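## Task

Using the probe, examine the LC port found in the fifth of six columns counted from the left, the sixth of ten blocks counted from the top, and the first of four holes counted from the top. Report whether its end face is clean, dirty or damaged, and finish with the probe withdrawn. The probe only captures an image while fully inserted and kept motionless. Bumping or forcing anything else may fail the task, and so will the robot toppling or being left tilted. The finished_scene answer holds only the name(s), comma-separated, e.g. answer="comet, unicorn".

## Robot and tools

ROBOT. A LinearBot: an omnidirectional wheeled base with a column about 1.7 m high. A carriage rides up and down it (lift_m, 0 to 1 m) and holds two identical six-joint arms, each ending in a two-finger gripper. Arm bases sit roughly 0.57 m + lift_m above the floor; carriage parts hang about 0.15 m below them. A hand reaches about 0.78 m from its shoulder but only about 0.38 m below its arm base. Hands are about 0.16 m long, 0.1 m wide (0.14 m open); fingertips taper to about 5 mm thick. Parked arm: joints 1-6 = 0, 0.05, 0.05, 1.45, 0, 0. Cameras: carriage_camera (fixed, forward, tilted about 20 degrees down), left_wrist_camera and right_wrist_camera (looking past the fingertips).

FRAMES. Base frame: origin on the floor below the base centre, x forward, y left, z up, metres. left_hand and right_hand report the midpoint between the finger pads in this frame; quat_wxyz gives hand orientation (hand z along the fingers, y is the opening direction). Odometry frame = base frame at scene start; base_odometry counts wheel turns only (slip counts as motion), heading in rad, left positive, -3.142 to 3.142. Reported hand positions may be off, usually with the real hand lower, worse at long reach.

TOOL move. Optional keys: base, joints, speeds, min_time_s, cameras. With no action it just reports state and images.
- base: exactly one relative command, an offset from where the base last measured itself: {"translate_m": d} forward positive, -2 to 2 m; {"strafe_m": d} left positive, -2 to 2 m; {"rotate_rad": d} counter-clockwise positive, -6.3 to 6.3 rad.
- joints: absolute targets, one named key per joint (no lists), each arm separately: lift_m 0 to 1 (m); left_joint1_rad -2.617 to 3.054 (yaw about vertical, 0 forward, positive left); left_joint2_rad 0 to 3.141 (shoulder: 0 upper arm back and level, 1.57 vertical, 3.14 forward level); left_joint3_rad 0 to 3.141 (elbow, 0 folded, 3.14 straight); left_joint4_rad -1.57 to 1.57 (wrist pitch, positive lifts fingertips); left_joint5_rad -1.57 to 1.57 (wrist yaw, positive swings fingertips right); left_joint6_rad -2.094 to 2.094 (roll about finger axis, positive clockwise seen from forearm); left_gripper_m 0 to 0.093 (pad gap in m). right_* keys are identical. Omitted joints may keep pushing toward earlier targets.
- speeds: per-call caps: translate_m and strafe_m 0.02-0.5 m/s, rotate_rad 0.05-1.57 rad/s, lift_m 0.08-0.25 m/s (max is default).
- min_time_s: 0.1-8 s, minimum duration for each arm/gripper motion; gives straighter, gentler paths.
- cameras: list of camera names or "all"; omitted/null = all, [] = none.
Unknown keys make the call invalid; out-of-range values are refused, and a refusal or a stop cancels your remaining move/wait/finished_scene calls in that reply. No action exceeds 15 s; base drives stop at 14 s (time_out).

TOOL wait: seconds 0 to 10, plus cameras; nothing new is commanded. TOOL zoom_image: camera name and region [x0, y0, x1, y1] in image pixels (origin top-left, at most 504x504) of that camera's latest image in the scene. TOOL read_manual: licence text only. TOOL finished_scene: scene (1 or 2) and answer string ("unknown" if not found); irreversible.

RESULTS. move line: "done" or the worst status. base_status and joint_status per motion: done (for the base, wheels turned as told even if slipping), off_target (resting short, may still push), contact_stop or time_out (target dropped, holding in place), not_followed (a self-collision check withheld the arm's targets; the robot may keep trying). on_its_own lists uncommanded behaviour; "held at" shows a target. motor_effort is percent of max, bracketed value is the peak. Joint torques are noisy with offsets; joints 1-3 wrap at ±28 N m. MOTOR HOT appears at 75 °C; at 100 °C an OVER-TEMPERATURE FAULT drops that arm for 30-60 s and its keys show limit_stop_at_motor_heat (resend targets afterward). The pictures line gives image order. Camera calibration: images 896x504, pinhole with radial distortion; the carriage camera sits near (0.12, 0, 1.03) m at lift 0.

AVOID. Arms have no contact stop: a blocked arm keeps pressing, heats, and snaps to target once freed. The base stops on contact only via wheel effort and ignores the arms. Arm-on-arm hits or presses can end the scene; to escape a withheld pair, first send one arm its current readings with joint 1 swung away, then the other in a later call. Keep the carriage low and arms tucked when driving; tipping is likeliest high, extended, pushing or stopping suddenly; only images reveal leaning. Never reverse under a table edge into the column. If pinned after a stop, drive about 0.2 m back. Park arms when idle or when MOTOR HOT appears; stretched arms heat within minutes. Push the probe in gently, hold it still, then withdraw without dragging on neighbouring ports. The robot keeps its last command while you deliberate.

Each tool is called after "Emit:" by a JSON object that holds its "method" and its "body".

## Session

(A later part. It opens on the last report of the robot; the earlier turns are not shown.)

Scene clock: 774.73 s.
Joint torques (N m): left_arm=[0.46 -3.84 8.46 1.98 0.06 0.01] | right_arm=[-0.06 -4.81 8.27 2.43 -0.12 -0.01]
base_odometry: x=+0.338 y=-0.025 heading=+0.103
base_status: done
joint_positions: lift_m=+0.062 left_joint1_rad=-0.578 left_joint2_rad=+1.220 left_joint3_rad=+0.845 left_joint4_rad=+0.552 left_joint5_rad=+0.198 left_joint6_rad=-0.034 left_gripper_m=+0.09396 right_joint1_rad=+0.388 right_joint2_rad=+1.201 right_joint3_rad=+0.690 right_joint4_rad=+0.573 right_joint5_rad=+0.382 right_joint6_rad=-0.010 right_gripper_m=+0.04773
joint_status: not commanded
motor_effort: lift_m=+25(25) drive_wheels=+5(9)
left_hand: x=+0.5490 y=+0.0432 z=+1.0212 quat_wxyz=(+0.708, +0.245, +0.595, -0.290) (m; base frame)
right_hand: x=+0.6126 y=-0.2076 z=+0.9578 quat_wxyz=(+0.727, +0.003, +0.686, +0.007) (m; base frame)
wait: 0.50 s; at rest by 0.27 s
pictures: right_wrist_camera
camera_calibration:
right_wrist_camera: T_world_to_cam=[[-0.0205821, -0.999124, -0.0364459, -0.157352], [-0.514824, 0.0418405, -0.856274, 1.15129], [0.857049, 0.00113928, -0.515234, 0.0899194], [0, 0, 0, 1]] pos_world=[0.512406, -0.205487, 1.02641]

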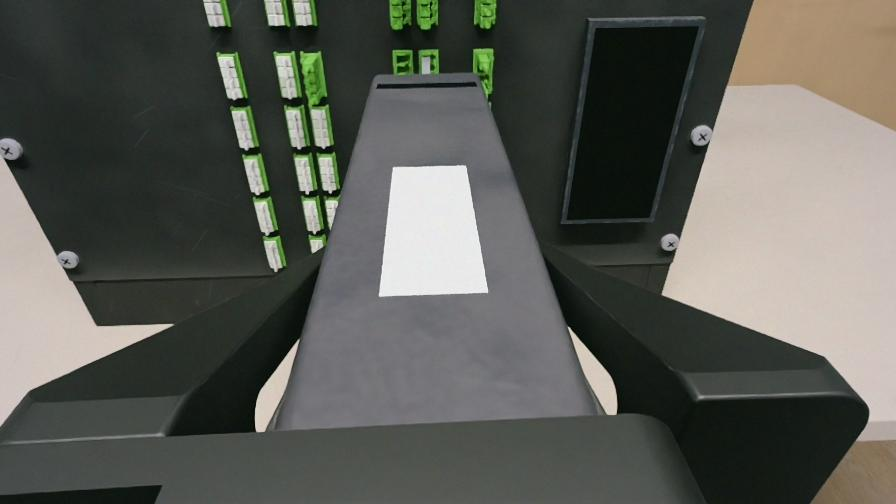

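Emit:
{"method": "move", "body": {"joints": {"lift_m":0.0617}, "base": {"translate_m":0.002}, "speeds": {"translate_m":0.02}, "cameras": []}}

Emit:
{"method": "wait", "body": {"seconds": 0.5, "cameras": ["right_wrist_camera"]}}

Emit:
{"method": "zoom_image", "body": {"camera": "right_wrist_camera", "region": [408, 34, 440, 78]}}

Scene clock: 784.27 s.
Joint torques (N m): left_arm=[0.47 -3.88 8.42 1.95 0.09 -0.01] | right_arm=[-0.09 -4.77 8.25 2.42 -0.12 0]
move: done
base_odometry: x=+0.340 y=-0.025 heading=+0.103
base_status: done
joint_positions: lift_m=+0.062 left_joint1_rad=-0.578 left_joint2_rad=+1.220 left_joint3_rad=+0.845 left_joint4_rad=+0.552 left_joint5_rad=+0.198 left_joint6_rad=-0.034 left_gripper_m=+0.09396 right_joint1_rad=+0.388 right_joint2_rad=+1.201 right_joint3_rad=+0.690 right_joint4_rad=+0.574 right_joint5_rad=+0.381 right_joint6_rad=-0.010 right_gripper_m=+0.04773
joint_status: all done
motor_effort: lift_m=+23(23) drive_wheels=+1(12)
left_hand: x=+0.5491 y=+0.0431 z=+1.0210 quat_wxyz=(+0.708, +0.245, +0.595, -0.290) (m; base frame)
right_hand: x=+0.6126 y=-0.2076 z=+0.9579 quat_wxyz=(+0.727, +0.003, +0.686, +0.007) (m; base frame)
pictures: none
No camera images: "cameras" was empty.

Scene clock: 784.77 s.
Joint torques (N m): left_arm=[0.54 -3.89 8.54 1.94 0.07 0] | right_arm=[-0.05 -4.88 8.25 2.42 -0.11 -0.01]
base_odometry: x=+0.340 y=-0.025 heading=+0.103
base_status: done
joint_positions: lift_m=+0.062 left_joint1_rad=-0.578 left_joint2_rad=+1.220 left_joint3_rad=+0.845 left_joint4_rad=+0.552 left_joint5_rad=+0.198 left_joint6_rad=-0.034 left_gripper_m=+0.09396 right_joint1_rad=+0.388 right_joint2_rad=+1.201 right_joint3_rad=+0.690 right_joint4_rad=+0.574 right_joint5_rad=+0.381 right_joint6_rad=-0.010 right_gripper_m=+0.04773
joint_status: all done
motor_effort: lift_m=+23(23) drive_wheels=+1(12)
left_hand: x=+0.5491 y=+0.0431 z=+1.0210 quat_wxyz=(+0.708, +0.245, +0.595, -0.290) (m; base frame)
right_hand: x=+0.6126 y=-0.2076 z=+0.9579 quat_wxyz=(+0.727, +0.003, +0.686, +0.007) (m; base frame)
wait: 0.50 s; at rest by 0.27 s
pictures: right_wrist_camera
camera_calibration:
right_wrist_camera: T_world_to_cam=[[-0.0201754, -0.999127, -0.0365757, -0.157426], [-0.514533, 0.0417427, -0.856454, 1.15134], [0.857233, 0.00154013, -0.514927, 0.0897302], [0, 0, 0, 1]] pos_world=[0.512305, -0.205486, 1.02651]

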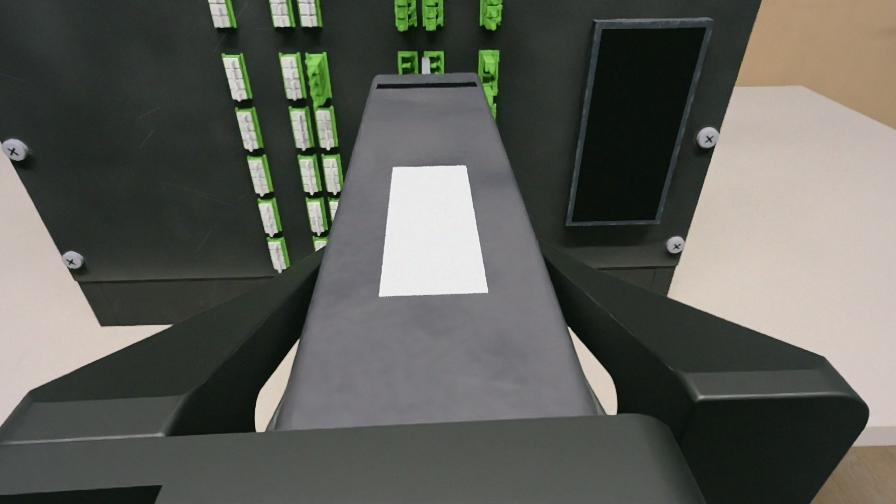

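Scaled by 11.455 from the camera's 896x504 image, which has a finer 1280x720 frame.

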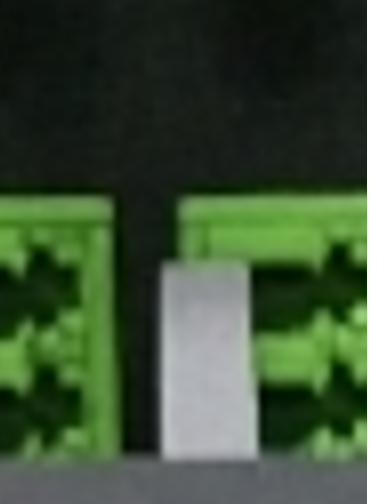

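Emit:
{"method": "move", "body": {"base": {"translate_m":-0.012}, "speeds": {"translate_m":0.03}, "cameras": []}}

Emit:
{"method": "move", "body": {"base": {"translate_m":0.008}, "speeds": {"translate_m":0.02}, "cameras": []}}

Emit:
{"method": "wait", "body": {"seconds": 0.5, "cameras": ["right_wrist_camera"]}}

Emit:
{"method": "zoom_image", "body": {"camera": "right_wrist_camera", "region": [408, 34, 440, 78]}}

Scene clock: 800.00 s.
Joint torques (N m): left_arm=[0.49 -3.84 8.5 1.94 0.08 0.01] | right_arm=[-0.09 -4.78 8.31 2.42 -0.12 -0.01]
move: done
base_odometry: x=+0.328 y=-0.026 heading=+0.103
base_status: done
joint_positions: lift_m=+0.062 left_joint1_rad=-0.578 left_joint2_rad=+1.220 left_joint3_rad=+0.845 left_joint4_rad=+0.552 left_joint5_rad=+0.198 left_joint6_rad=-0.034 left_gripper_m=+0.09396 right_joint1_rad=+0.388 right_joint2_rad=+1.201 right_joint3_rad=+0.690 right_joint4_rad=+0.574 right_joint5_rad=+0.381 right_joint6_rad=-0.010 right_gripper_m=+0.04773
joint_status: not commanded
motor_effort: lift_m=+23(23) drive_wheels=+4(9)
left_hand: x=+0.5491 y=+0.0431 z=+1.0210 quat_wxyz=(+0.708, +0.245, +0.595, -0.290) (m; base frame)
right_hand: x=+0.6126 y=-0.2076 z=+0.9579 quat_wxyz=(+0.727, +0.003, +0.686, +0.007) (m; base frame)
pictures: none
No camera images: "cameras" was empty.

Scene clock: 800.87 s.
Joint torques (N m): left_arm=[0.4 -3.88 8.38 1.94 0.08 0.01] | right_arm=[-0.08 -4.82 8.29 2.42 -0.11 -0.01]
move: done
base_odometry: x=+0.336 y=-0.026 heading=+0.103
base_status: done
joint_positions: lift_m=+0.062 left_joint1_rad=-0.578 left_joint2_rad=+1.220 left_joint3_rad=+0.845 left_joint4_rad=+0.552 left_joint5_rad=+0.198 left_joint6_rad=-0.034 left_gripper_m=+0.09396 right_joint1_rad=+0.388 right_joint2_rad=+1.201 right_joint3_rad=+0.690 right_joint4_rad=+0.574 right_joint5_rad=+0.381 right_joint6_rad=-0.010 right_gripper_m=+0.04773
joint_status: not commanded
motor_effort: lift_m=+23(23) drive_wheels=-2(11)
left_hand: x=+0.5491 y=+0.0432 z=+1.0211 quat_wxyz=(+0.708, +0.245, +0.595, -0.290) (m; base frame)
right_hand: x=+0.6126 y=-0.2076 z=+0.9579 quat_wxyz=(+0.727, +0.003, +0.686, +0.007) (m; base frame)
pictures: none
No camera images: "cameras" was empty.

Scene clock: 801.37 s.
Joint torques (N m): left_arm=[0.44 -4 8.4 1.97 0.08 -0.02] | right_arm=[-0.06 -4.82 8.29 2.43 -0.12 -0.01]
base_odometry: x=+0.336 y=-0.026 heading=+0.103
base_status: done
joint_positions: lift_m=+0.062 left_joint1_rad=-0.578 left_joint2_rad=+1.220 left_joint3_rad=+0.845 left_joint4_rad=+0.552 left_joint5_rad=+0.198 left_joint6_rad=-0.034 left_gripper_m=+0.09396 right_joint1_rad=+0.388 right_joint2_rad=+1.201 right_joint3_rad=+0.690 right_joint4_rad=+0.574 right_joint5_rad=+0.381 right_joint6_rad=-0.010 right_gripper_m=+0.04773
joint_status: not commanded
motor_effort: lift_m=+23(23) drive_wheels=-2(11)
left_hand: x=+0.5491 y=+0.0432 z=+1.0211 quat_wxyz=(+0.708, +0.245, +0.595, -0.290) (m; base frame)
right_hand: x=+0.6126 y=-0.2076 z=+0.9579 quat_wxyz=(+0.727, +0.003, +0.686, +0.007) (m; base frame)
wait: 0.50 s; at rest by 0.27 s
pictures: right_wrist_camera
camera_calibration:
right_wrist_camera: T_world_to_cam=[[-0.0201754, -0.999127, -0.0365757, -0.157426], [-0.514533, 0.0417427, -0.856454, 1.15134], [0.857233, 0.00154013, -0.514927, 0.0897302], [0, 0, 0, 1]] pos_world=[0.512305, -0.205486, 1.02651]

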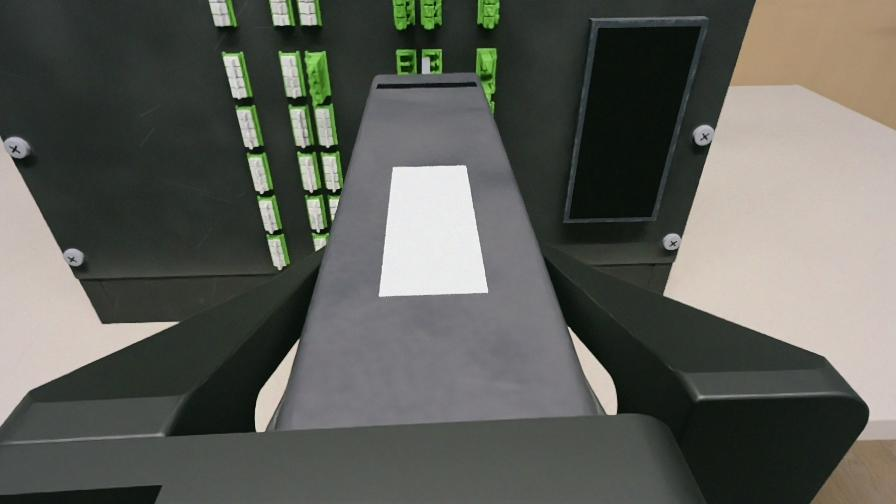

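Scaled by 11.455 from the camera's 896x504 image, which has a finer 1280x720 frame.

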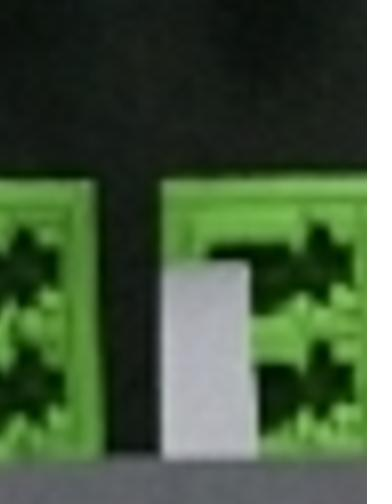

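Emit:
{"method": "move", "body": {"joints": {"right_joint1_rad":0.3830,"lift_m":0.0613}, "cameras": []}}

Emit:
{"method": "wait", "body": {"seconds": 0.5, "cameras": ["right_wrist_camera"]}}

Emit:
{"method": "zoom_image", "body": {"camera": "right_wrist_camera", "region": [408, 34, 440, 78]}}

Scene clock: 813.93 s.
Joint torques (N m): left_arm=[0.47 -3.89 8.42 1.94 0.07 0.01] | right_arm=[-0.23 -4.78 8.29 2.43 -0.11 0]
move: done
base_odometry: x=+0.336 y=-0.026 heading=+0.103
base_status: not commanded
joint_positions: lift_m=+0.061 left_joint1_rad=-0.578 left_joint2_rad=+1.220 left_joint3_rad=+0.845 left_joint4_rad=+0.552 left_joint5_rad=+0.198 left_joint6_rad=-0.034 left_gripper_m=+0.09396 right_joint1_rad=+0.388 right_joint2_rad=+1.201 right_joint3_rad=+0.690 right_joint4_rad=+0.574 right_joint5_rad=+0.381 right_joint6_rad=-0.010 right_gripper_m=+0.04773
joint_status: all done
motor_effort: lift_m=+22(23) drive_wheels=-2(2)
left_hand: x=+0.5491 y=+0.0432 z=+1.0208 quat_wxyz=(+0.708, +0.245, +0.595, -0.290) (m; base frame)
right_hand: x=+0.6126 y=-0.2076 z=+0.9576 quat_wxyz=(+0.727, +0.003, +0.686, +0.007) (m; base frame)
pictures: none
No camera images: "cameras" was empty.

Scene clock: 814.43 s.
Joint torques (N m): left_arm=[0.51 -3.84 8.4 1.95 0.06 -0.01] | right_arm=[-0.25 -4.81 8.25 2.42 -0.11 -0.01]
base_odometry: x=+0.336 y=-0.026 heading=+0.103
base_status: not commanded
joint_positions: lift_m=+0.061 left_joint1_rad=-0.578 left_joint2_rad=+1.220 left_joint3_rad=+0.845 left_joint4_rad=+0.552 left_joint5_rad=+0.198 left_joint6_rad=-0.034 left_gripper_m=+0.09396 right_joint1_rad=+0.388 right_joint2_rad=+1.201 right_joint3_rad=+0.690 right_joint4_rad=+0.574 right_joint5_rad=+0.381 right_joint6_rad=-0.010 right_gripper_m=+0.04773
joint_status: all done
motor_effort: lift_m=+22(23) drive_wheels=-2(2)
left_hand: x=+0.5491 y=+0.0432 z=+1.0208 quat_wxyz=(+0.708, +0.245, +0.595, -0.290) (m; base frame)
right_hand: x=+0.6126 y=-0.2076 z=+0.9576 quat_wxyz=(+0.727, +0.003, +0.686, +0.007) (m; base frame)
wait: 0.50 s; at rest by 0.27 s
pictures: right_wrist_camera
camera_calibration:
right_wrist_camera: T_world_to_cam=[[-0.0201754, -0.999127, -0.0365757, -0.157437], [-0.514533, 0.0417427, -0.856454, 1.15108], [0.857233, 0.00154013, -0.514927, 0.0895758], [0, 0, 0, 1]] pos_world=[0.512305, -0.205486, 1.02621]

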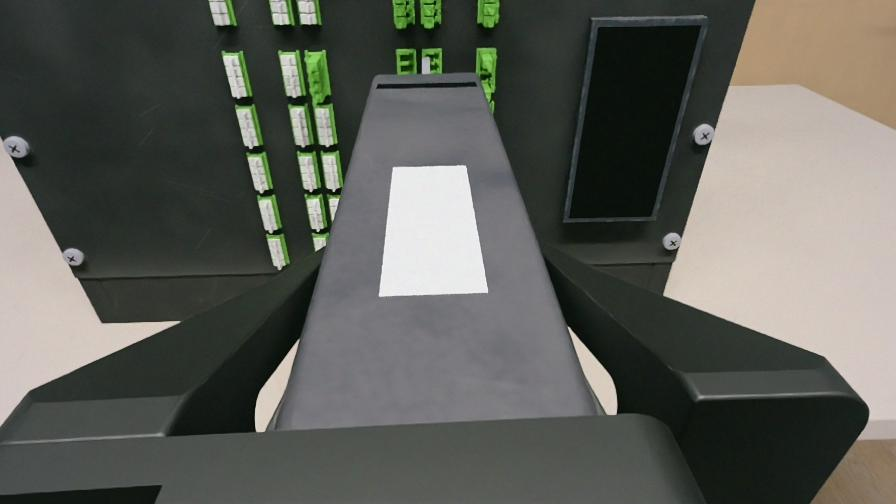

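Scaled by 11.455 from the camera's 896x504 image, which has a finer 1280x720 frame.

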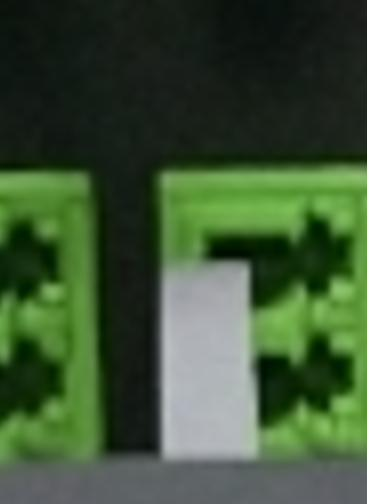

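Emit:
{"method": "move", "body": {"joints": {"right_joint1_rad":0.3800}, "cameras": []}}

Emit:
{"method": "wait", "body": {"seconds": 0.5, "cameras": ["right_wrist_camera"]}}

Emit:
{"method": "zoom_image", "body": {"camera": "right_wrist_camera", "region": [408, 34, 440, 78]}}

Scene clock: 821.40 s.
Joint torques (N m): left_arm=[0.44 -3.89 8.44 1.94 0.07 0.01] | right_arm=[-0.28 -4.81 8.29 2.42 -0.11 -0.01]
move: done
base_odometry: x=+0.336 y=-0.026 heading=+0.103
base_status: not commanded
joint_positions: lift_m=+0.061 left_joint1_rad=-0.578 left_joint2_rad=+1.220 left_joint3_rad=+0.845 left_joint4_rad=+0.552 left_joint5_rad=+0.198 left_joint6_rad=-0.034 left_gripper_m=+0.09396 right_joint1_rad=+0.385 right_joint2_rad=+1.201 right_joint3_rad=+0.690 right_joint4_rad=+0.574 right_joint5_rad=+0.381 right_joint6_rad=-0.010 right_gripper_m=+0.04773
joint_status: all done
motor_effort: lift_m=+22(22) drive_wheels=-2(2)
left_hand: x=+0.5491 y=+0.0432 z=+1.0208 quat_wxyz=(+0.708, +0.245, +0.595, -0.290) (m; base frame)
right_hand: x=+0.6128 y=-0.2086 z=+0.9576 quat_wxyz=(+0.727, +0.004, +0.686, +0.006) (m; base frame)
pictures: none
No camera images: "cameras" was empty.

Scene clock: 821.90 s.
Joint torques (N m): left_arm=[0.44 -3.89 8.4 1.94 0.08 0.01] | right_arm=[-0.28 -4.75 8.27 2.43 -0.12 -0.01]
base_odometry: x=+0.336 y=-0.026 heading=+0.103
base_status: not commanded
joint_positions: lift_m=+0.061 left_joint1_rad=-0.578 left_joint2_rad=+1.220 left_joint3_rad=+0.845 left_joint4_rad=+0.552 left_joint5_rad=+0.198 left_joint6_rad=-0.034 left_gripper_m=+0.09396 right_joint1_rad=+0.385 right_joint2_rad=+1.201 right_joint3_rad=+0.690 right_joint4_rad=+0.574 right_joint5_rad=+0.381 right_joint6_rad=-0.010 right_gripper_m=+0.04773
joint_status: all done
motor_effort: lift_m=+22(22) drive_wheels=-2(2)
left_hand: x=+0.5491 y=+0.0432 z=+1.0208 quat_wxyz=(+0.708, +0.245, +0.595, -0.290) (m; base frame)
right_hand: x=+0.6128 y=-0.2086 z=+0.9576 quat_wxyz=(+0.727, +0.004, +0.686, +0.006) (m; base frame)
wait: 0.50 s; at rest by 0.27 s
pictures: right_wrist_camera
camera_calibration:
right_wrist_camera: T_world_to_cam=[[-0.0228652, -0.999069, -0.0365764, -0.156842], [-0.514396, 0.0431284, -0.856467, 1.1515], [0.857248, -0.000768568, -0.514904, 0.0888039], [0, 0, 0, 1]] pos_world=[0.512615, -0.206291, 1.02621]

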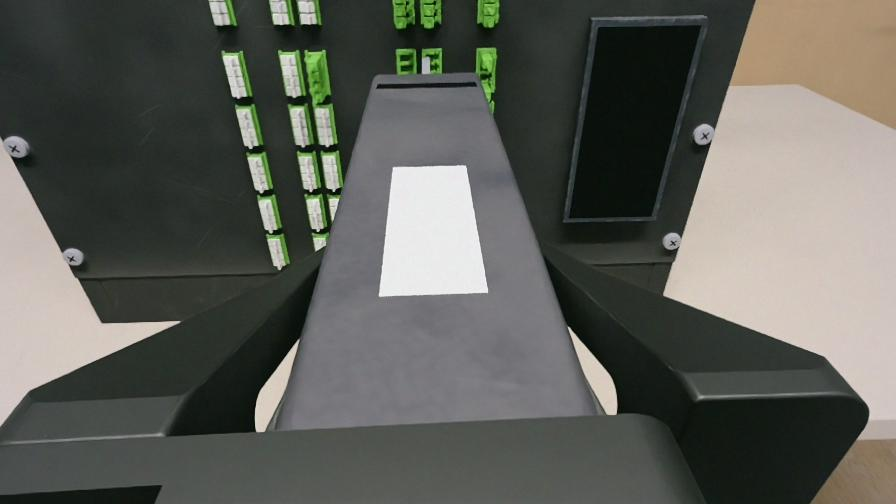

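Scaled by 11.455 from the camera's 896x504 image, which has a finer 1280x720 frame.

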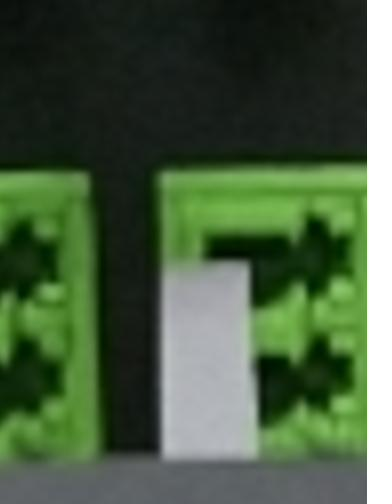

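Emit:
{"method": "move", "body": {"joints": {"right_joint1_rad":0.3770}, "cameras": []}}

Emit:
{"method": "wait", "body": {"seconds": 0.7, "cameras": ["right_wrist_camera"]}}

Emit:
{"method": "zoom_image", "body": {"camera": "right_wrist_camera", "region": [408, 34, 440, 78]}}

Scene clock: 831.13 s.
Joint torques (N m): left_arm=[0.5 -4 8.38 1.95 0.08 0] | right_arm=[-0.36 -4.79 8.27 2.43 -0.11 -0.01]
move: done
base_odometry: x=+0.336 y=-0.026 heading=+0.103
base_status: not commanded
joint_positions: lift_m=+0.061 left_joint1_rad=-0.578 left_joint2_rad=+1.220 left_joint3_rad=+0.845 left_joint4_rad=+0.552 left_joint5_rad=+0.198 left_joint6_rad=-0.034 left_gripper_m=+0.09396 right_joint1_rad=+0.383 right_joint2_rad=+1.201 right_joint3_rad=+0.690 right_joint4_rad=+0.574 right_joint5_rad=+0.381 right_joint6_rad=-0.010 right_gripper_m=+0.04773
joint_status: all done
motor_effort: lift_m=+22(22) drive_wheels=-2(2)
left_hand: x=+0.5491 y=+0.0432 z=+1.0208 quat_wxyz=(+0.708, +0.245, +0.595, -0.290) (m; base frame)
right_hand: x=+0.6130 y=-0.2095 z=+0.9576 quat_wxyz=(+0.727, +0.004, +0.686, +0.005) (m; base frame)
pictures: none
No camera images: "cameras" was empty.

Scene clock: 831.83 s.
Joint torques (N m): left_arm=[0.4 -3.9 8.4 1.95 0.08 0] | right_arm=[-0.36 -4.81 8.27 2.42 -0.11 -0.01]
base_odometry: x=+0.336 y=-0.026 heading=+0.103
base_status: not commanded
joint_positions: lift_m=+0.061 left_joint1_rad=-0.578 left_joint2_rad=+1.220 left_joint3_rad=+0.845 left_joint4_rad=+0.552 left_joint5_rad=+0.198 left_joint6_rad=-0.034 left_gripper_m=+0.09396 right_joint1_rad=+0.383 right_joint2_rad=+1.201 right_joint3_rad=+0.690 right_joint4_rad=+0.574 right_joint5_rad=+0.381 right_joint6_rad=-0.010 right_gripper_m=+0.04773
joint_status: all done
motor_effort: lift_m=+22(22) drive_wheels=-2(2)
left_hand: x=+0.5491 y=+0.0432 z=+1.0208 quat_wxyz=(+0.708, +0.245, +0.595, -0.290) (m; base frame)
right_hand: x=+0.6130 y=-0.2095 z=+0.9576 quat_wxyz=(+0.727, +0.004, +0.686, +0.005) (m; base frame)
wait: 0.70 s; at rest by 0.27 s
pictures: right_wrist_camera
camera_calibration:
right_wrist_camera: T_world_to_cam=[[-0.0251993, -0.999014, -0.0365616, -0.156348], [-0.514317, 0.0443174, -0.856454, 1.15183], [0.85723, -0.00277778, -0.514926, 0.088241], [0, 0, 0, 1]] pos_world=[0.512824, -0.206994, 1.02621]

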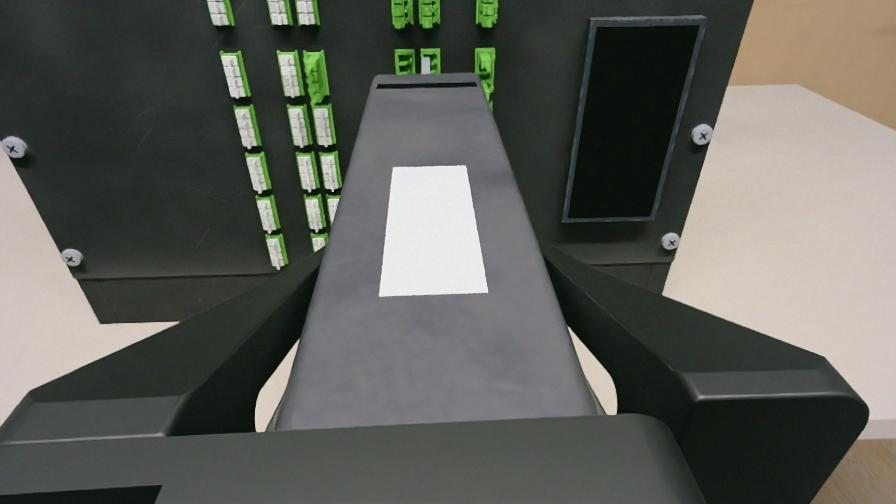

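Scaled by 11.455 from the camera's 896x504 image, which has a finer 1280x720 frame.

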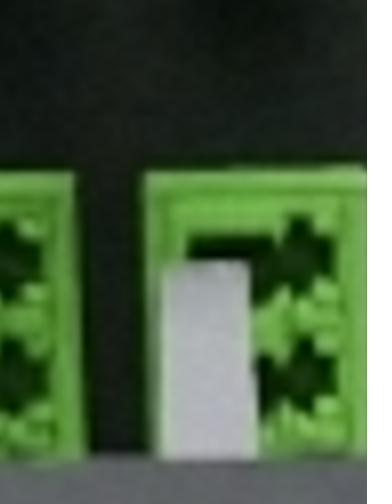

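Emit:
{"method": "move", "body": {"joints": {"right_joint1_rad":0.3740}, "cameras": []}}

Emit:
{"method": "wait", "body": {"seconds": 0.7, "cameras": ["right_wrist_camera"]}}

Emit:
{"method": "zoom_image", "body": {"camera": "right_wrist_camera", "region": [408, 34, 440, 78]}}

Scene clock: 838.00 s.
Joint torques (N m): left_arm=[0.4 -3.93 8.43 1.96 0.08 0] | right_arm=[-0.34 -4.79 8.28 2.42 -0.12 -0.01]
move: done
base_odometry: x=+0.336 y=-0.026 heading=+0.103
base_status: not commanded
joint_positions: lift_m=+0.061 left_joint1_rad=-0.578 left_joint2_rad=+1.220 left_joint3_rad=+0.845 left_joint4_rad=+0.552 left_joint5_rad=+0.198 left_joint6_rad=-0.034 left_gripper_m=+0.09396 right_joint1_rad=+0.380 right_joint2_rad=+1.201 right_joint3_rad=+0.690 right_joint4_rad=+0.574 right_joint5_rad=+0.381 right_joint6_rad=-0.010 right_gripper_m=+0.04773
joint_status: all done
motor_effort: lift_m=+22(22) drive_wheels=-2(2)
left_hand: x=+0.5491 y=+0.0432 z=+1.0208 quat_wxyz=(+0.708, +0.245, +0.595, -0.290) (m; base frame)
right_hand: x=+0.6133 y=-0.2107 z=+0.9576 quat_wxyz=(+0.727, +0.005, +0.686, +0.004) (m; base frame)
pictures: none
No camera images: "cameras" was empty.

Scene clock: 838.70 s.
Joint torques (N m): left_arm=[0.47 -3.84 8.39 1.94 0.09 0] | right_arm=[-0.34 -4.78 8.28 2.42 -0.11 -0.01]
base_odometry: x=+0.336 y=-0.026 heading=+0.103
base_status: not commanded
joint_positions: lift_m=+0.061 left_joint1_rad=-0.578 left_joint2_rad=+1.220 left_joint3_rad=+0.845 left_joint4_rad=+0.552 left_joint5_rad=+0.198 left_joint6_rad=-0.034 left_gripper_m=+0.09396 right_joint1_rad=+0.380 right_joint2_rad=+1.201 right_joint3_rad=+0.690 right_joint4_rad=+0.574 right_joint5_rad=+0.381 right_joint6_rad=-0.010 right_gripper_m=+0.04773
joint_status: all done
motor_effort: lift_m=+22(22) drive_wheels=-2(2)
left_hand: x=+0.5491 y=+0.0432 z=+1.0208 quat_wxyz=(+0.708, +0.245, +0.595, -0.290) (m; base frame)
right_hand: x=+0.6133 y=-0.2107 z=+0.9576 quat_wxyz=(+0.727, +0.005, +0.686, +0.004) (m; base frame)
wait: 0.70 s; at rest by 0.27 s
pictures: right_wrist_camera
camera_calibration:
right_wrist_camera: T_world_to_cam=[[-0.0282004, -0.998936, -0.0364904, -0.155764], [-0.514196, 0.0458014, -0.856449, 1.15222], [0.857209, -0.00538899, -0.51494, 0.0875397], [0, 0, 0, 1]] pos_world=[0.513035, -0.2079, 1.02621]

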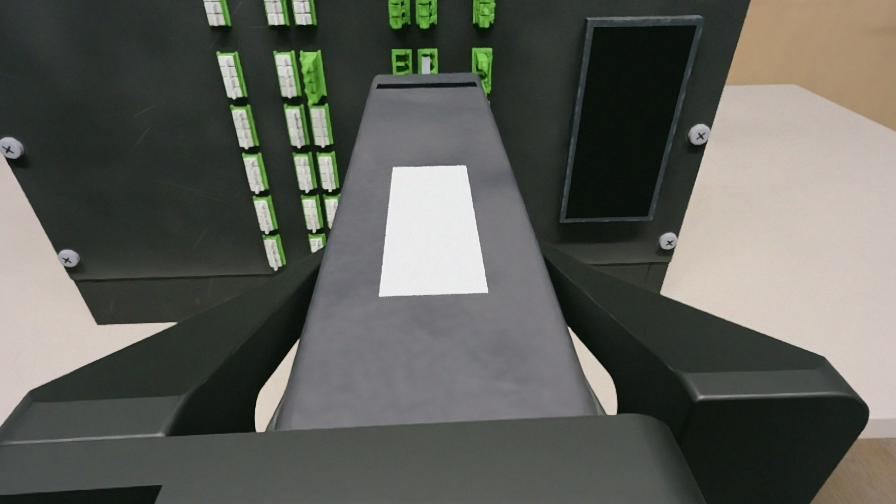

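Scaled by 11.455 from the camera's 896x504 image, which has a finer 1280x720 frame.

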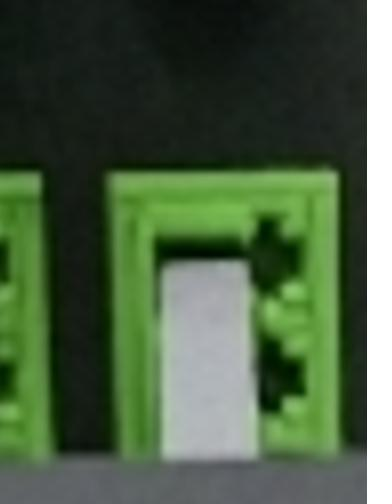

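Emit:
{"method": "move", "body": {"joints": {"lift_m":0.0611}, "base": {"translate_m":0.003}, "speeds": {"translate_m":0.02}, "cameras": []}}

Emit:
{"method": "wait", "body": {"seconds": 0.5, "cameras": ["right_wrist_camera"]}}

Emit:
{"method": "zoom_image", "body": {"camera": "right_wrist_camera", "region": [408, 34, 440, 78]}}

Scene clock: 849.70 s.
Joint torques (N m): left_arm=[0.44 -3.84 8.43 1.95 0.08 0.01] | right_arm=[-0.32 -4.78 8.27 2.43 -0.12 -0.01]
move: done
base_odometry: x=+0.339 y=-0.025 heading=+0.102
base_status: done
joint_positions: lift_m=+0.061 left_joint1_rad=-0.578 left_joint2_rad=+1.220 left_joint3_rad=+0.845 left_joint4_rad=+0.552 left_joint5_rad=+0.198 left_joint6_rad=-0.034 left_gripper_m=+0.09396 right_joint1_rad=+0.380 right_joint2_rad=+1.201 right_joint3_rad=+0.690 right_joint4_rad=+0.573 right_joint5_rad=+0.381 right_joint6_rad=-0.010 right_gripper_m=+0.04773
joint_status: all done
motor_effort: lift_m=+22(22) drive_wheels=-2(12)
left_hand: x=+0.5491 y=+0.0431 z=+1.0206 quat_wxyz=(+0.708, +0.245, +0.595, -0.290) (m; base frame)
right_hand: x=+0.6133 y=-0.2107 z=+0.9573 quat_wxyz=(+0.727, +0.005, +0.686, +0.004) (m; base frame)
pictures: none
No camera images: "cameras" was empty.

Scene clock: 850.20 s.
Joint torques (N m): left_arm=[0.46 -3.82 8.53 1.93 0.1 0.01] | right_arm=[-0.34 -4.82 8.31 2.43 -0.12 -0.01]
base_odometry: x=+0.339 y=-0.025 heading=+0.102
base_status: done
joint_positions: lift_m=+0.061 left_joint1_rad=-0.578 left_joint2_rad=+1.220 left_joint3_rad=+0.845 left_joint4_rad=+0.552 left_joint5_rad=+0.198 left_joint6_rad=-0.034 left_gripper_m=+0.09396 right_joint1_rad=+0.380 right_joint2_rad=+1.201 right_joint3_rad=+0.690 right_joint4_rad=+0.573 right_joint5_rad=+0.381 right_joint6_rad=-0.010 right_gripper_m=+0.04773
joint_status: all done
motor_effort: lift_m=+22(22) drive_wheels=-2(12)
left_hand: x=+0.5491 y=+0.0431 z=+1.0206 quat_wxyz=(+0.708, +0.245, +0.595, -0.290) (m; base frame)
right_hand: x=+0.6133 y=-0.2107 z=+0.9573 quat_wxyz=(+0.727, +0.005, +0.686, +0.004) (m; base frame)
wait: 0.50 s; at rest by 0.27 s
pictures: right_wrist_camera
camera_calibration:
right_wrist_camera: T_world_to_cam=[[-0.0282432, -0.99894, -0.0363449, -0.155797], [-0.514461, 0.0457004, -0.856295, 1.15205], [0.857049, -0.00548653, -0.515206, 0.0876859], [0, 0, 0, 1]] pos_world=[0.513134, -0.2078, 1.02601]

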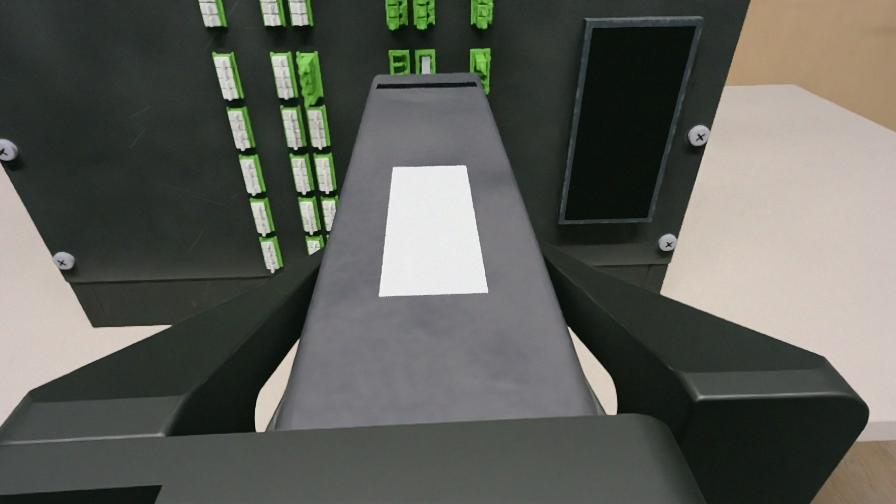

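Scaled by 11.455 from the camera's 896x504 image, which has a finer 1280x720 frame.

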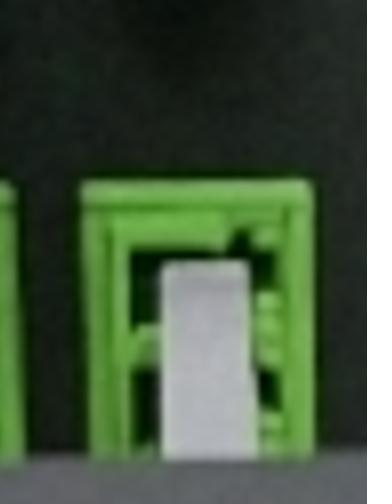

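Emit:
{"method": "move", "body": {"joints": {"right_joint5_rad":0.3690}, "cameras": []}}

Emit:
{"method": "wait", "body": {"seconds": 0.7, "cameras": ["right_wrist_camera"]}}

Emit:
{"method": "zoom_image", "body": {"camera": "right_wrist_camera", "region": [408, 34, 440, 78]}}

Scene clock: 860.63 s.
Joint torques (N m): left_arm=[0.4 -3.85 8.47 1.95 0.06 -0.01] | right_arm=[-0.34 -4.79 8.28 2.44 -0.13 -0.01]
move: done
base_odometry: x=+0.339 y=-0.025 heading=+0.102
base_status: not commanded
joint_positions: lift_m=+0.061 left_joint1_rad=-0.578 left_joint2_rad=+1.220 left_joint3_rad=+0.845 left_joint4_rad=+0.552 left_joint5_rad=+0.198 left_joint6_rad=-0.034 left_gripper_m=+0.09396 right_joint1_rad=+0.380 right_joint2_rad=+1.201 right_joint3_rad=+0.690 right_joint4_rad=+0.573 right_joint5_rad=+0.380 right_joint6_rad=-0.010 right_gripper_m=+0.04773
joint_status: all done
motor_effort: lift_m=+22(22) drive_wheels=+5(5)
left_hand: x=+0.5491 y=+0.0431 z=+1.0206 quat_wxyz=(+0.708, +0.245, +0.595, -0.290) (m; base frame)
right_hand: x=+0.6133 y=-0.2105 z=+0.9573 quat_wxyz=(+0.727, +0.005, +0.686, +0.004) (m; base frame)
pictures: none
No camera images: "cameras" was empty.

Scene clock: 861.33 s.
Joint torques (N m): left_arm=[0.53 -3.89 8.46 1.95 0.07 -0.03] | right_arm=[-0.32 -4.79 8.24 2.43 -0.14 0]
base_odometry: x=+0.339 y=-0.025 heading=+0.102
base_status: not commanded
joint_positions: lift_m=+0.061 left_joint1_rad=-0.578 left_joint2_rad=+1.220 left_joint3_rad=+0.845 left_joint4_rad=+0.552 left_joint5_rad=+0.198 left_joint6_rad=-0.034 left_gripper_m=+0.09396 right_joint1_rad=+0.380 right_joint2_rad=+1.201 right_joint3_rad=+0.690 right_joint4_rad=+0.573 right_joint5_rad=+0.380 right_joint6_rad=-0.010 right_gripper_m=+0.04773
joint_status: all done
motor_effort: lift_m=+22(22) drive_wheels=+5(5)
left_hand: x=+0.5491 y=+0.0431 z=+1.0206 quat_wxyz=(+0.708, +0.245, +0.595, -0.290) (m; base frame)
right_hand: x=+0.6133 y=-0.2105 z=+0.9574 quat_wxyz=(+0.727, +0.005, +0.686, +0.004) (m; base frame)
wait: 0.70 s; at rest by 0.27 s
pictures: right_wrist_camera
camera_calibration:
right_wrist_camera: T_world_to_cam=[[-0.0267201, -0.998982, -0.0363395, -0.15649], [-0.514546, 0.0449114, -0.856286, 1.15192], [0.857046, -0.0041817, -0.515223, 0.0879807], [0, 0, 0, 1]] pos_world=[0.513129, -0.207697, 1.02601]

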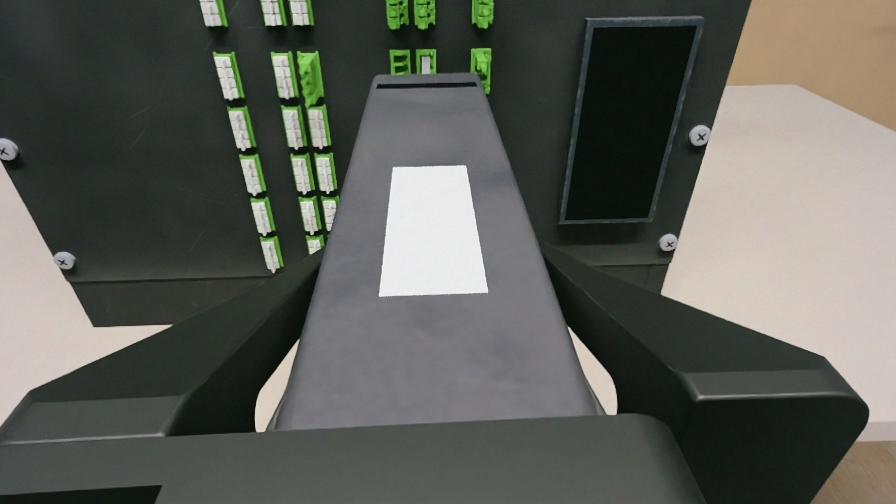

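Scaled by 11.455 from the camera's 896x504 image, which has a finer 1280x720 frame.

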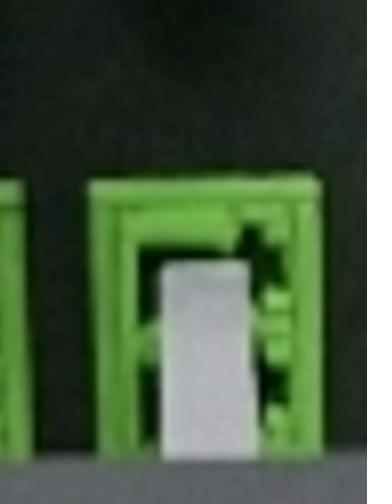

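Emit:
{"method": "move", "body": {"joints": {"right_joint5_rad":0.3670}, "cameras": []}}

Emit:
{"method": "wait", "body": {"seconds": 0.7, "cameras": ["right_wrist_camera"]}}

Emit:
{"method": "zoom_image", "body": {"camera": "right_wrist_camera", "region": [408, 34, 440, 78]}}

Scene clock: 871.00 s.
Joint torques (N m): left_arm=[0.39 -3.89 8.4 1.96 0.06 -0.01] | right_arm=[-0.35 -4.78 8.27 2.43 -0.15 -0.01]
move: done
base_odometry: x=+0.339 y=-0.025 heading=+0.102
base_status: not commanded
joint_positions: lift_m=+0.061 left_joint1_rad=-0.578 left_joint2_rad=+1.220 left_joint3_rad=+0.845 left_joint4_rad=+0.552 left_joint5_rad=+0.198 left_joint6_rad=-0.034 left_gripper_m=+0.09396 right_joint1_rad=+0.380 right_joint2_rad=+1.201 right_joint3_rad=+0.690 right_joint4_rad=+0.573 right_joint5_rad=+0.379 right_joint6_rad=-0.010 right_gripper_m=+0.04773
joint_status: all done
motor_effort: lift_m=+22(22) drive_wheels=+5(5)
left_hand: x=+0.5491 y=+0.0431 z=+1.0206 quat_wxyz=(+0.708, +0.245, +0.595, -0.290) (m; base frame)
right_hand: x=+0.6133 y=-0.2103 z=+0.9574 quat_wxyz=(+0.727, +0.004, +0.686, +0.005) (m; base frame)
pictures: none
No camera images: "cameras" was empty.

Scene clock: 871.70 s.
Joint torques (N m): left_arm=[0.5 -3.95 8.43 1.94 0.1 -0.02] | right_arm=[-0.35 -4.81 8.27 2.42 -0.14 -0.01]
base_odometry: x=+0.339 y=-0.025 heading=+0.102
base_status: not commanded
joint_positions: lift_m=+0.061 left_joint1_rad=-0.578 left_joint2_rad=+1.220 left_joint3_rad=+0.845 left_joint4_rad=+0.552 left_joint5_rad=+0.198 left_joint6_rad=-0.034 left_gripper_m=+0.09396 right_joint1_rad=+0.380 right_joint2_rad=+1.201 right_joint3_rad=+0.690 right_joint4_rad=+0.573 right_joint5_rad=+0.378 right_joint6_rad=-0.010 right_gripper_m=+0.04773
joint_status: all done
motor_effort: lift_m=+22(22) drive_wheels=+5(5)
left_hand: x=+0.5491 y=+0.0431 z=+1.0206 quat_wxyz=(+0.708, +0.245, +0.595, -0.290) (m; base frame)
right_hand: x=+0.6133 y=-0.2102 z=+0.9574 quat_wxyz=(+0.727, +0.004, +0.686, +0.005) (m; base frame)
wait: 0.70 s; at rest by 0.27 s
pictures: right_wrist_camera
camera_calibration:
right_wrist_camera: T_world_to_cam=[[-0.0251394, -0.999027, -0.0362479, -0.157303], [-0.51459, 0.0440186, -0.856306, 1.15177], [0.857068, -0.00287422, -0.515195, 0.0882183], [0, 0, 0, 1]] pos_world=[0.513123, -0.207595, 1.02601]

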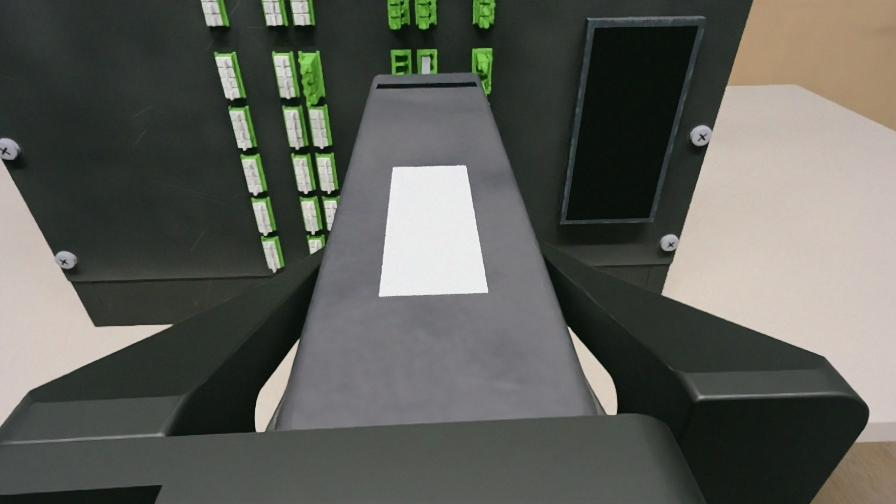

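Scaled by 11.455 from the camera's 896x504 image, which has a finer 1280x720 frame.

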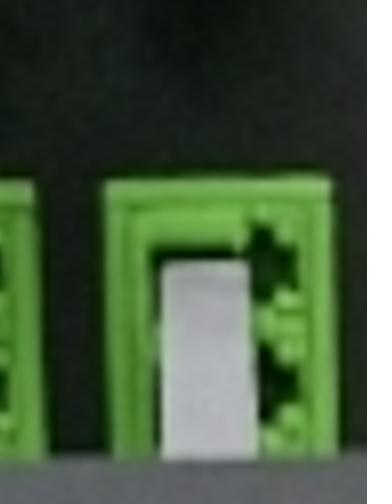

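Emit:
{"method": "move", "body": {"joints": {"right_joint5_rad":0.3660}, "cameras": []}}

Emit:
{"method": "move", "body": {"base": {"translate_m":0.001}, "speeds": {"translate_m":0.02}, "cameras": []}}

Emit:
{"method": "wait", "body": {"seconds": 0.5, "cameras": ["right_wrist_camera"]}}

Emit:
{"method": "zoom_image", "body": {"camera": "right_wrist_camera", "region": [408, 34, 440, 78]}}

Scene clock: 884.83 s.
Joint torques (N m): left_arm=[0.4 -3.92 8.49 1.95 0.08 0] | right_arm=[-0.34 -4.81 8.28 2.43 -0.14 -0.01]
move: done
base_odometry: x=+0.339 y=-0.025 heading=+0.102
base_status: not commanded
joint_positions: lift_m=+0.061 left_joint1_rad=-0.578 left_joint2_rad=+1.220 left_joint3_rad=+0.845 left_joint4_rad=+0.552 left_joint5_rad=+0.198 left_joint6_rad=-0.034 left_gripper_m=+0.09396 right_joint1_rad=+0.380 right_joint2_rad=+1.201 right_joint3_rad=+0.690 right_joint4_rad=+0.573 right_joint5_rad=+0.377 right_joint6_rad=-0.010 right_gripper_m=+0.04773
joint_status: all done
motor_effort: lift_m=+22(22) drive_wheels=+5(5)
left_hand: x=+0.5491 y=+0.0431 z=+1.0206 quat_wxyz=(+0.708, +0.245, +0.595, -0.290) (m; base frame)
right_hand: x=+0.6133 y=-0.2100 z=+0.9574 quat_wxyz=(+0.727, +0.004, +0.686, +0.005) (m; base frame)
pictures: none
No camera images: "cameras" was empty.

Scene clock: 885.37 s.
Joint torques (N m): left_arm=[0.51 -3.86 8.57 1.95 0.08 -0.01] | right_arm=[-0.34 -4.79 8.29 2.42 -0.12 -0.01]
move: done
base_odometry: x=+0.340 y=-0.025 heading=+0.102
base_status: done
joint_positions: lift_m=+0.061 left_joint1_rad=-0.578 left_joint2_rad=+1.220 left_joint3_rad=+0.845 left_joint4_rad=+0.551 left_joint5_rad=+0.198 left_joint6_rad=-0.034 left_gripper_m=+0.09396 right_joint1_rad=+0.380 right_joint2_rad=+1.201 right_joint3_rad=+0.690 right_joint4_rad=+0.574 right_joint5_rad=+0.376 right_joint6_rad=-0.010 right_gripper_m=+0.04773
joint_status: not commanded
motor_effort: lift_m=+22(22) drive_wheels=-1(13)
left_hand: x=+0.5491 y=+0.0431 z=+1.0204 quat_wxyz=(+0.708, +0.245, +0.595, -0.290) (m; base frame)
right_hand: x=+0.6133 y=-0.2097 z=+0.9575 quat_wxyz=(+0.728, +0.003, +0.686, +0.006) (m; base frame)
pictures: none
No camera images: "cameras" was empty.

Scene clock: 885.87 s.
Joint torques (N m): left_arm=[0.38 -3.97 8.4 1.94 0.07 -0.02] | right_arm=[-0.38 -4.78 8.27 2.41 -0.12 -0.01]
base_odometry: x=+0.340 y=-0.025 heading=+0.102
base_status: done
joint_positions: lift_m=+0.061 left_joint1_rad=-0.578 left_joint2_rad=+1.220 left_joint3_rad=+0.845 left_joint4_rad=+0.551 left_joint5_rad=+0.198 left_joint6_rad=-0.034 left_gripper_m=+0.09396 right_joint1_rad=+0.380 right_joint2_rad=+1.201 right_joint3_rad=+0.690 right_joint4_rad=+0.574 right_joint5_rad=+0.376 right_joint6_rad=-0.010 right_gripper_m=+0.04773
joint_status: not commanded
motor_effort: lift_m=+22(22) drive_wheels=-1(13)
left_hand: x=+0.5491 y=+0.0431 z=+1.0204 quat_wxyz=(+0.708, +0.245, +0.595, -0.290) (m; base frame)
right_hand: x=+0.6133 y=-0.2097 z=+0.9575 quat_wxyz=(+0.728, +0.003, +0.686, +0.006) (m; base frame)
wait: 0.50 s; at rest by 0.27 s
pictures: right_wrist_camera
camera_calibration:
right_wrist_camera: T_world_to_cam=[[-0.0224711, -0.999087, -0.0363482, -0.158376], [-0.514038, 0.0427296, -0.856703, 1.15164], [0.857473, -0.000566744, -0.514528, 0.0879499], [0, 0, 0, 1]] pos_world=[0.513015, -0.207391, 1.02611]

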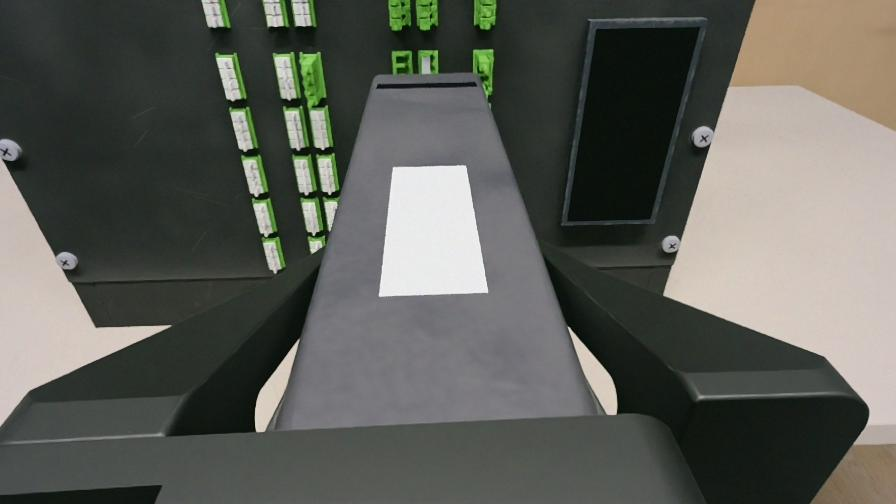

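Scaled by 11.455 from the camera's 896x504 image, which has a finer 1280x720 frame.

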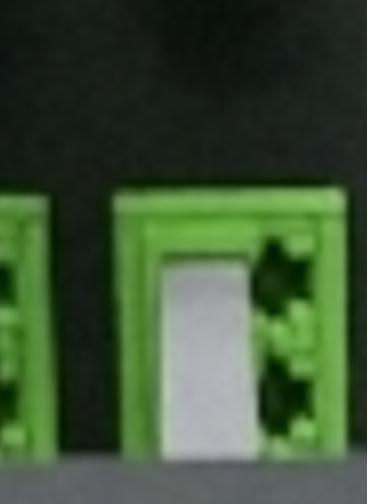

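Emit:
{"method": "move", "body": {"base": {"translate_m":0.006}, "speeds": {"translate_m":0.02}, "cameras": []}}

Emit:
{"method": "wait", "body": {"seconds": 0.5, "cameras": ["right_wrist_camera"]}}

Emit:
{"method": "zoom_image", "body": {"camera": "right_wrist_camera", "region": [408, 34, 440, 78]}}

Scene clock: 896.90 s.
Joint torques (N m): left_arm=[0.47 -3.9 8.38 1.93 0.06 0.01] | right_arm=[-0.38 -4.83 8.24 2.43 -0.13 -0.01]
move: done
base_odometry: x=+0.346 y=-0.025 heading=+0.102
base_status: done
joint_positions: lift_m=+0.061 left_joint1_rad=-0.578 left_joint2_rad=+1.220 left_joint3_rad=+0.845 left_joint4_rad=+0.551 left_joint5_rad=+0.198 left_joint6_rad=-0.034 left_gripper_m=+0.09396 right_joint1_rad=+0.380 right_joint2_rad=+1.201 right_joint3_rad=+0.690 right_joint4_rad=+0.574 right_joint5_rad=+0.375 right_joint6_rad=-0.010 right_gripper_m=+0.04773
joint_status: not commanded
motor_effort: lift_m=+22(22) drive_wheels=-2(11)
left_hand: x=+0.5491 y=+0.0431 z=+1.0205 quat_wxyz=(+0.708, +0.245, +0.595, -0.290) (m; base frame)
right_hand: x=+0.6133 y=-0.2096 z=+0.9576 quat_wxyz=(+0.728, +0.003, +0.686, +0.006) (m; base frame)
pictures: none
No camera images: "cameras" was empty.

Scene clock: 897.40 s.
Joint torques (N m): left_arm=[0.43 -3.85 8.42 1.96 0.08 -0.01] | right_arm=[-0.35 -4.81 8.25 2.42 -0.12 -0.01]
base_odometry: x=+0.346 y=-0.025 heading=+0.102
base_status: done
joint_positions: lift_m=+0.061 left_joint1_rad=-0.578 left_joint2_rad=+1.220 left_joint3_rad=+0.845 left_joint4_rad=+0.551 left_joint5_rad=+0.198 left_joint6_rad=-0.034 left_gripper_m=+0.09396 right_joint1_rad=+0.380 right_joint2_rad=+1.201 right_joint3_rad=+0.690 right_joint4_rad=+0.574 right_joint5_rad=+0.375 right_joint6_rad=-0.010 right_gripper_m=+0.04773
joint_status: not commanded
motor_effort: lift_m=+22(22) drive_wheels=-2(11)
left_hand: x=+0.5491 y=+0.0431 z=+1.0205 quat_wxyz=(+0.708, +0.245, +0.595, -0.290) (m; base frame)
right_hand: x=+0.6133 y=-0.2096 z=+0.9576 quat_wxyz=(+0.728, +0.003, +0.686, +0.006) (m; base frame)
wait: 0.50 s; at rest by 0.27 s
pictures: right_wrist_camera
camera_calibration:
right_wrist_camera: T_world_to_cam=[[-0.0217061, -0.999099, -0.0364658, -0.158649], [-0.513766, 0.0424369, -0.85688, 1.15163], [0.857656, 0.00013536, -0.514224, 0.0876923], [0, 0, 0, 1]] pos_world=[0.513013, -0.207389, 1.02611]

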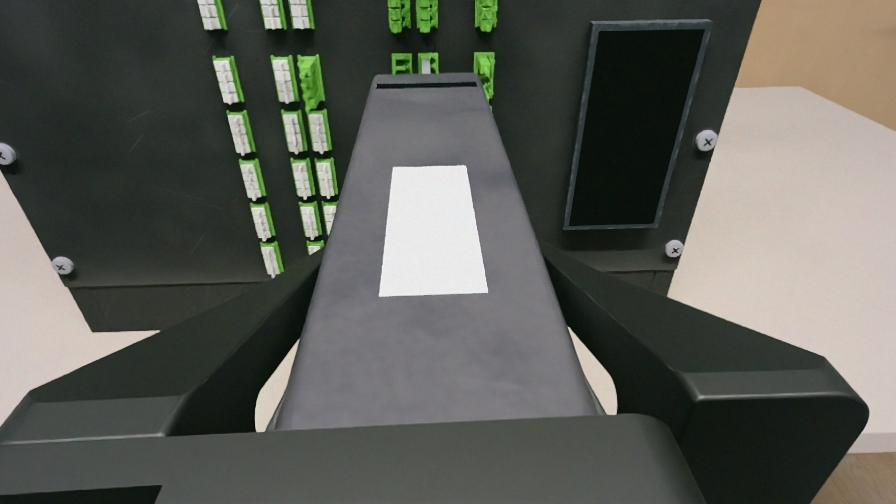

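Scaled by 11.455 from the camera's 896x504 image, which has a finer 1280x720 frame.

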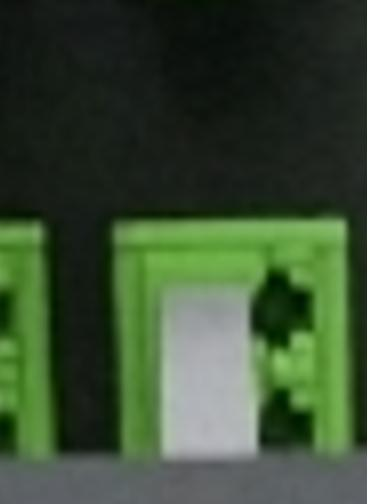

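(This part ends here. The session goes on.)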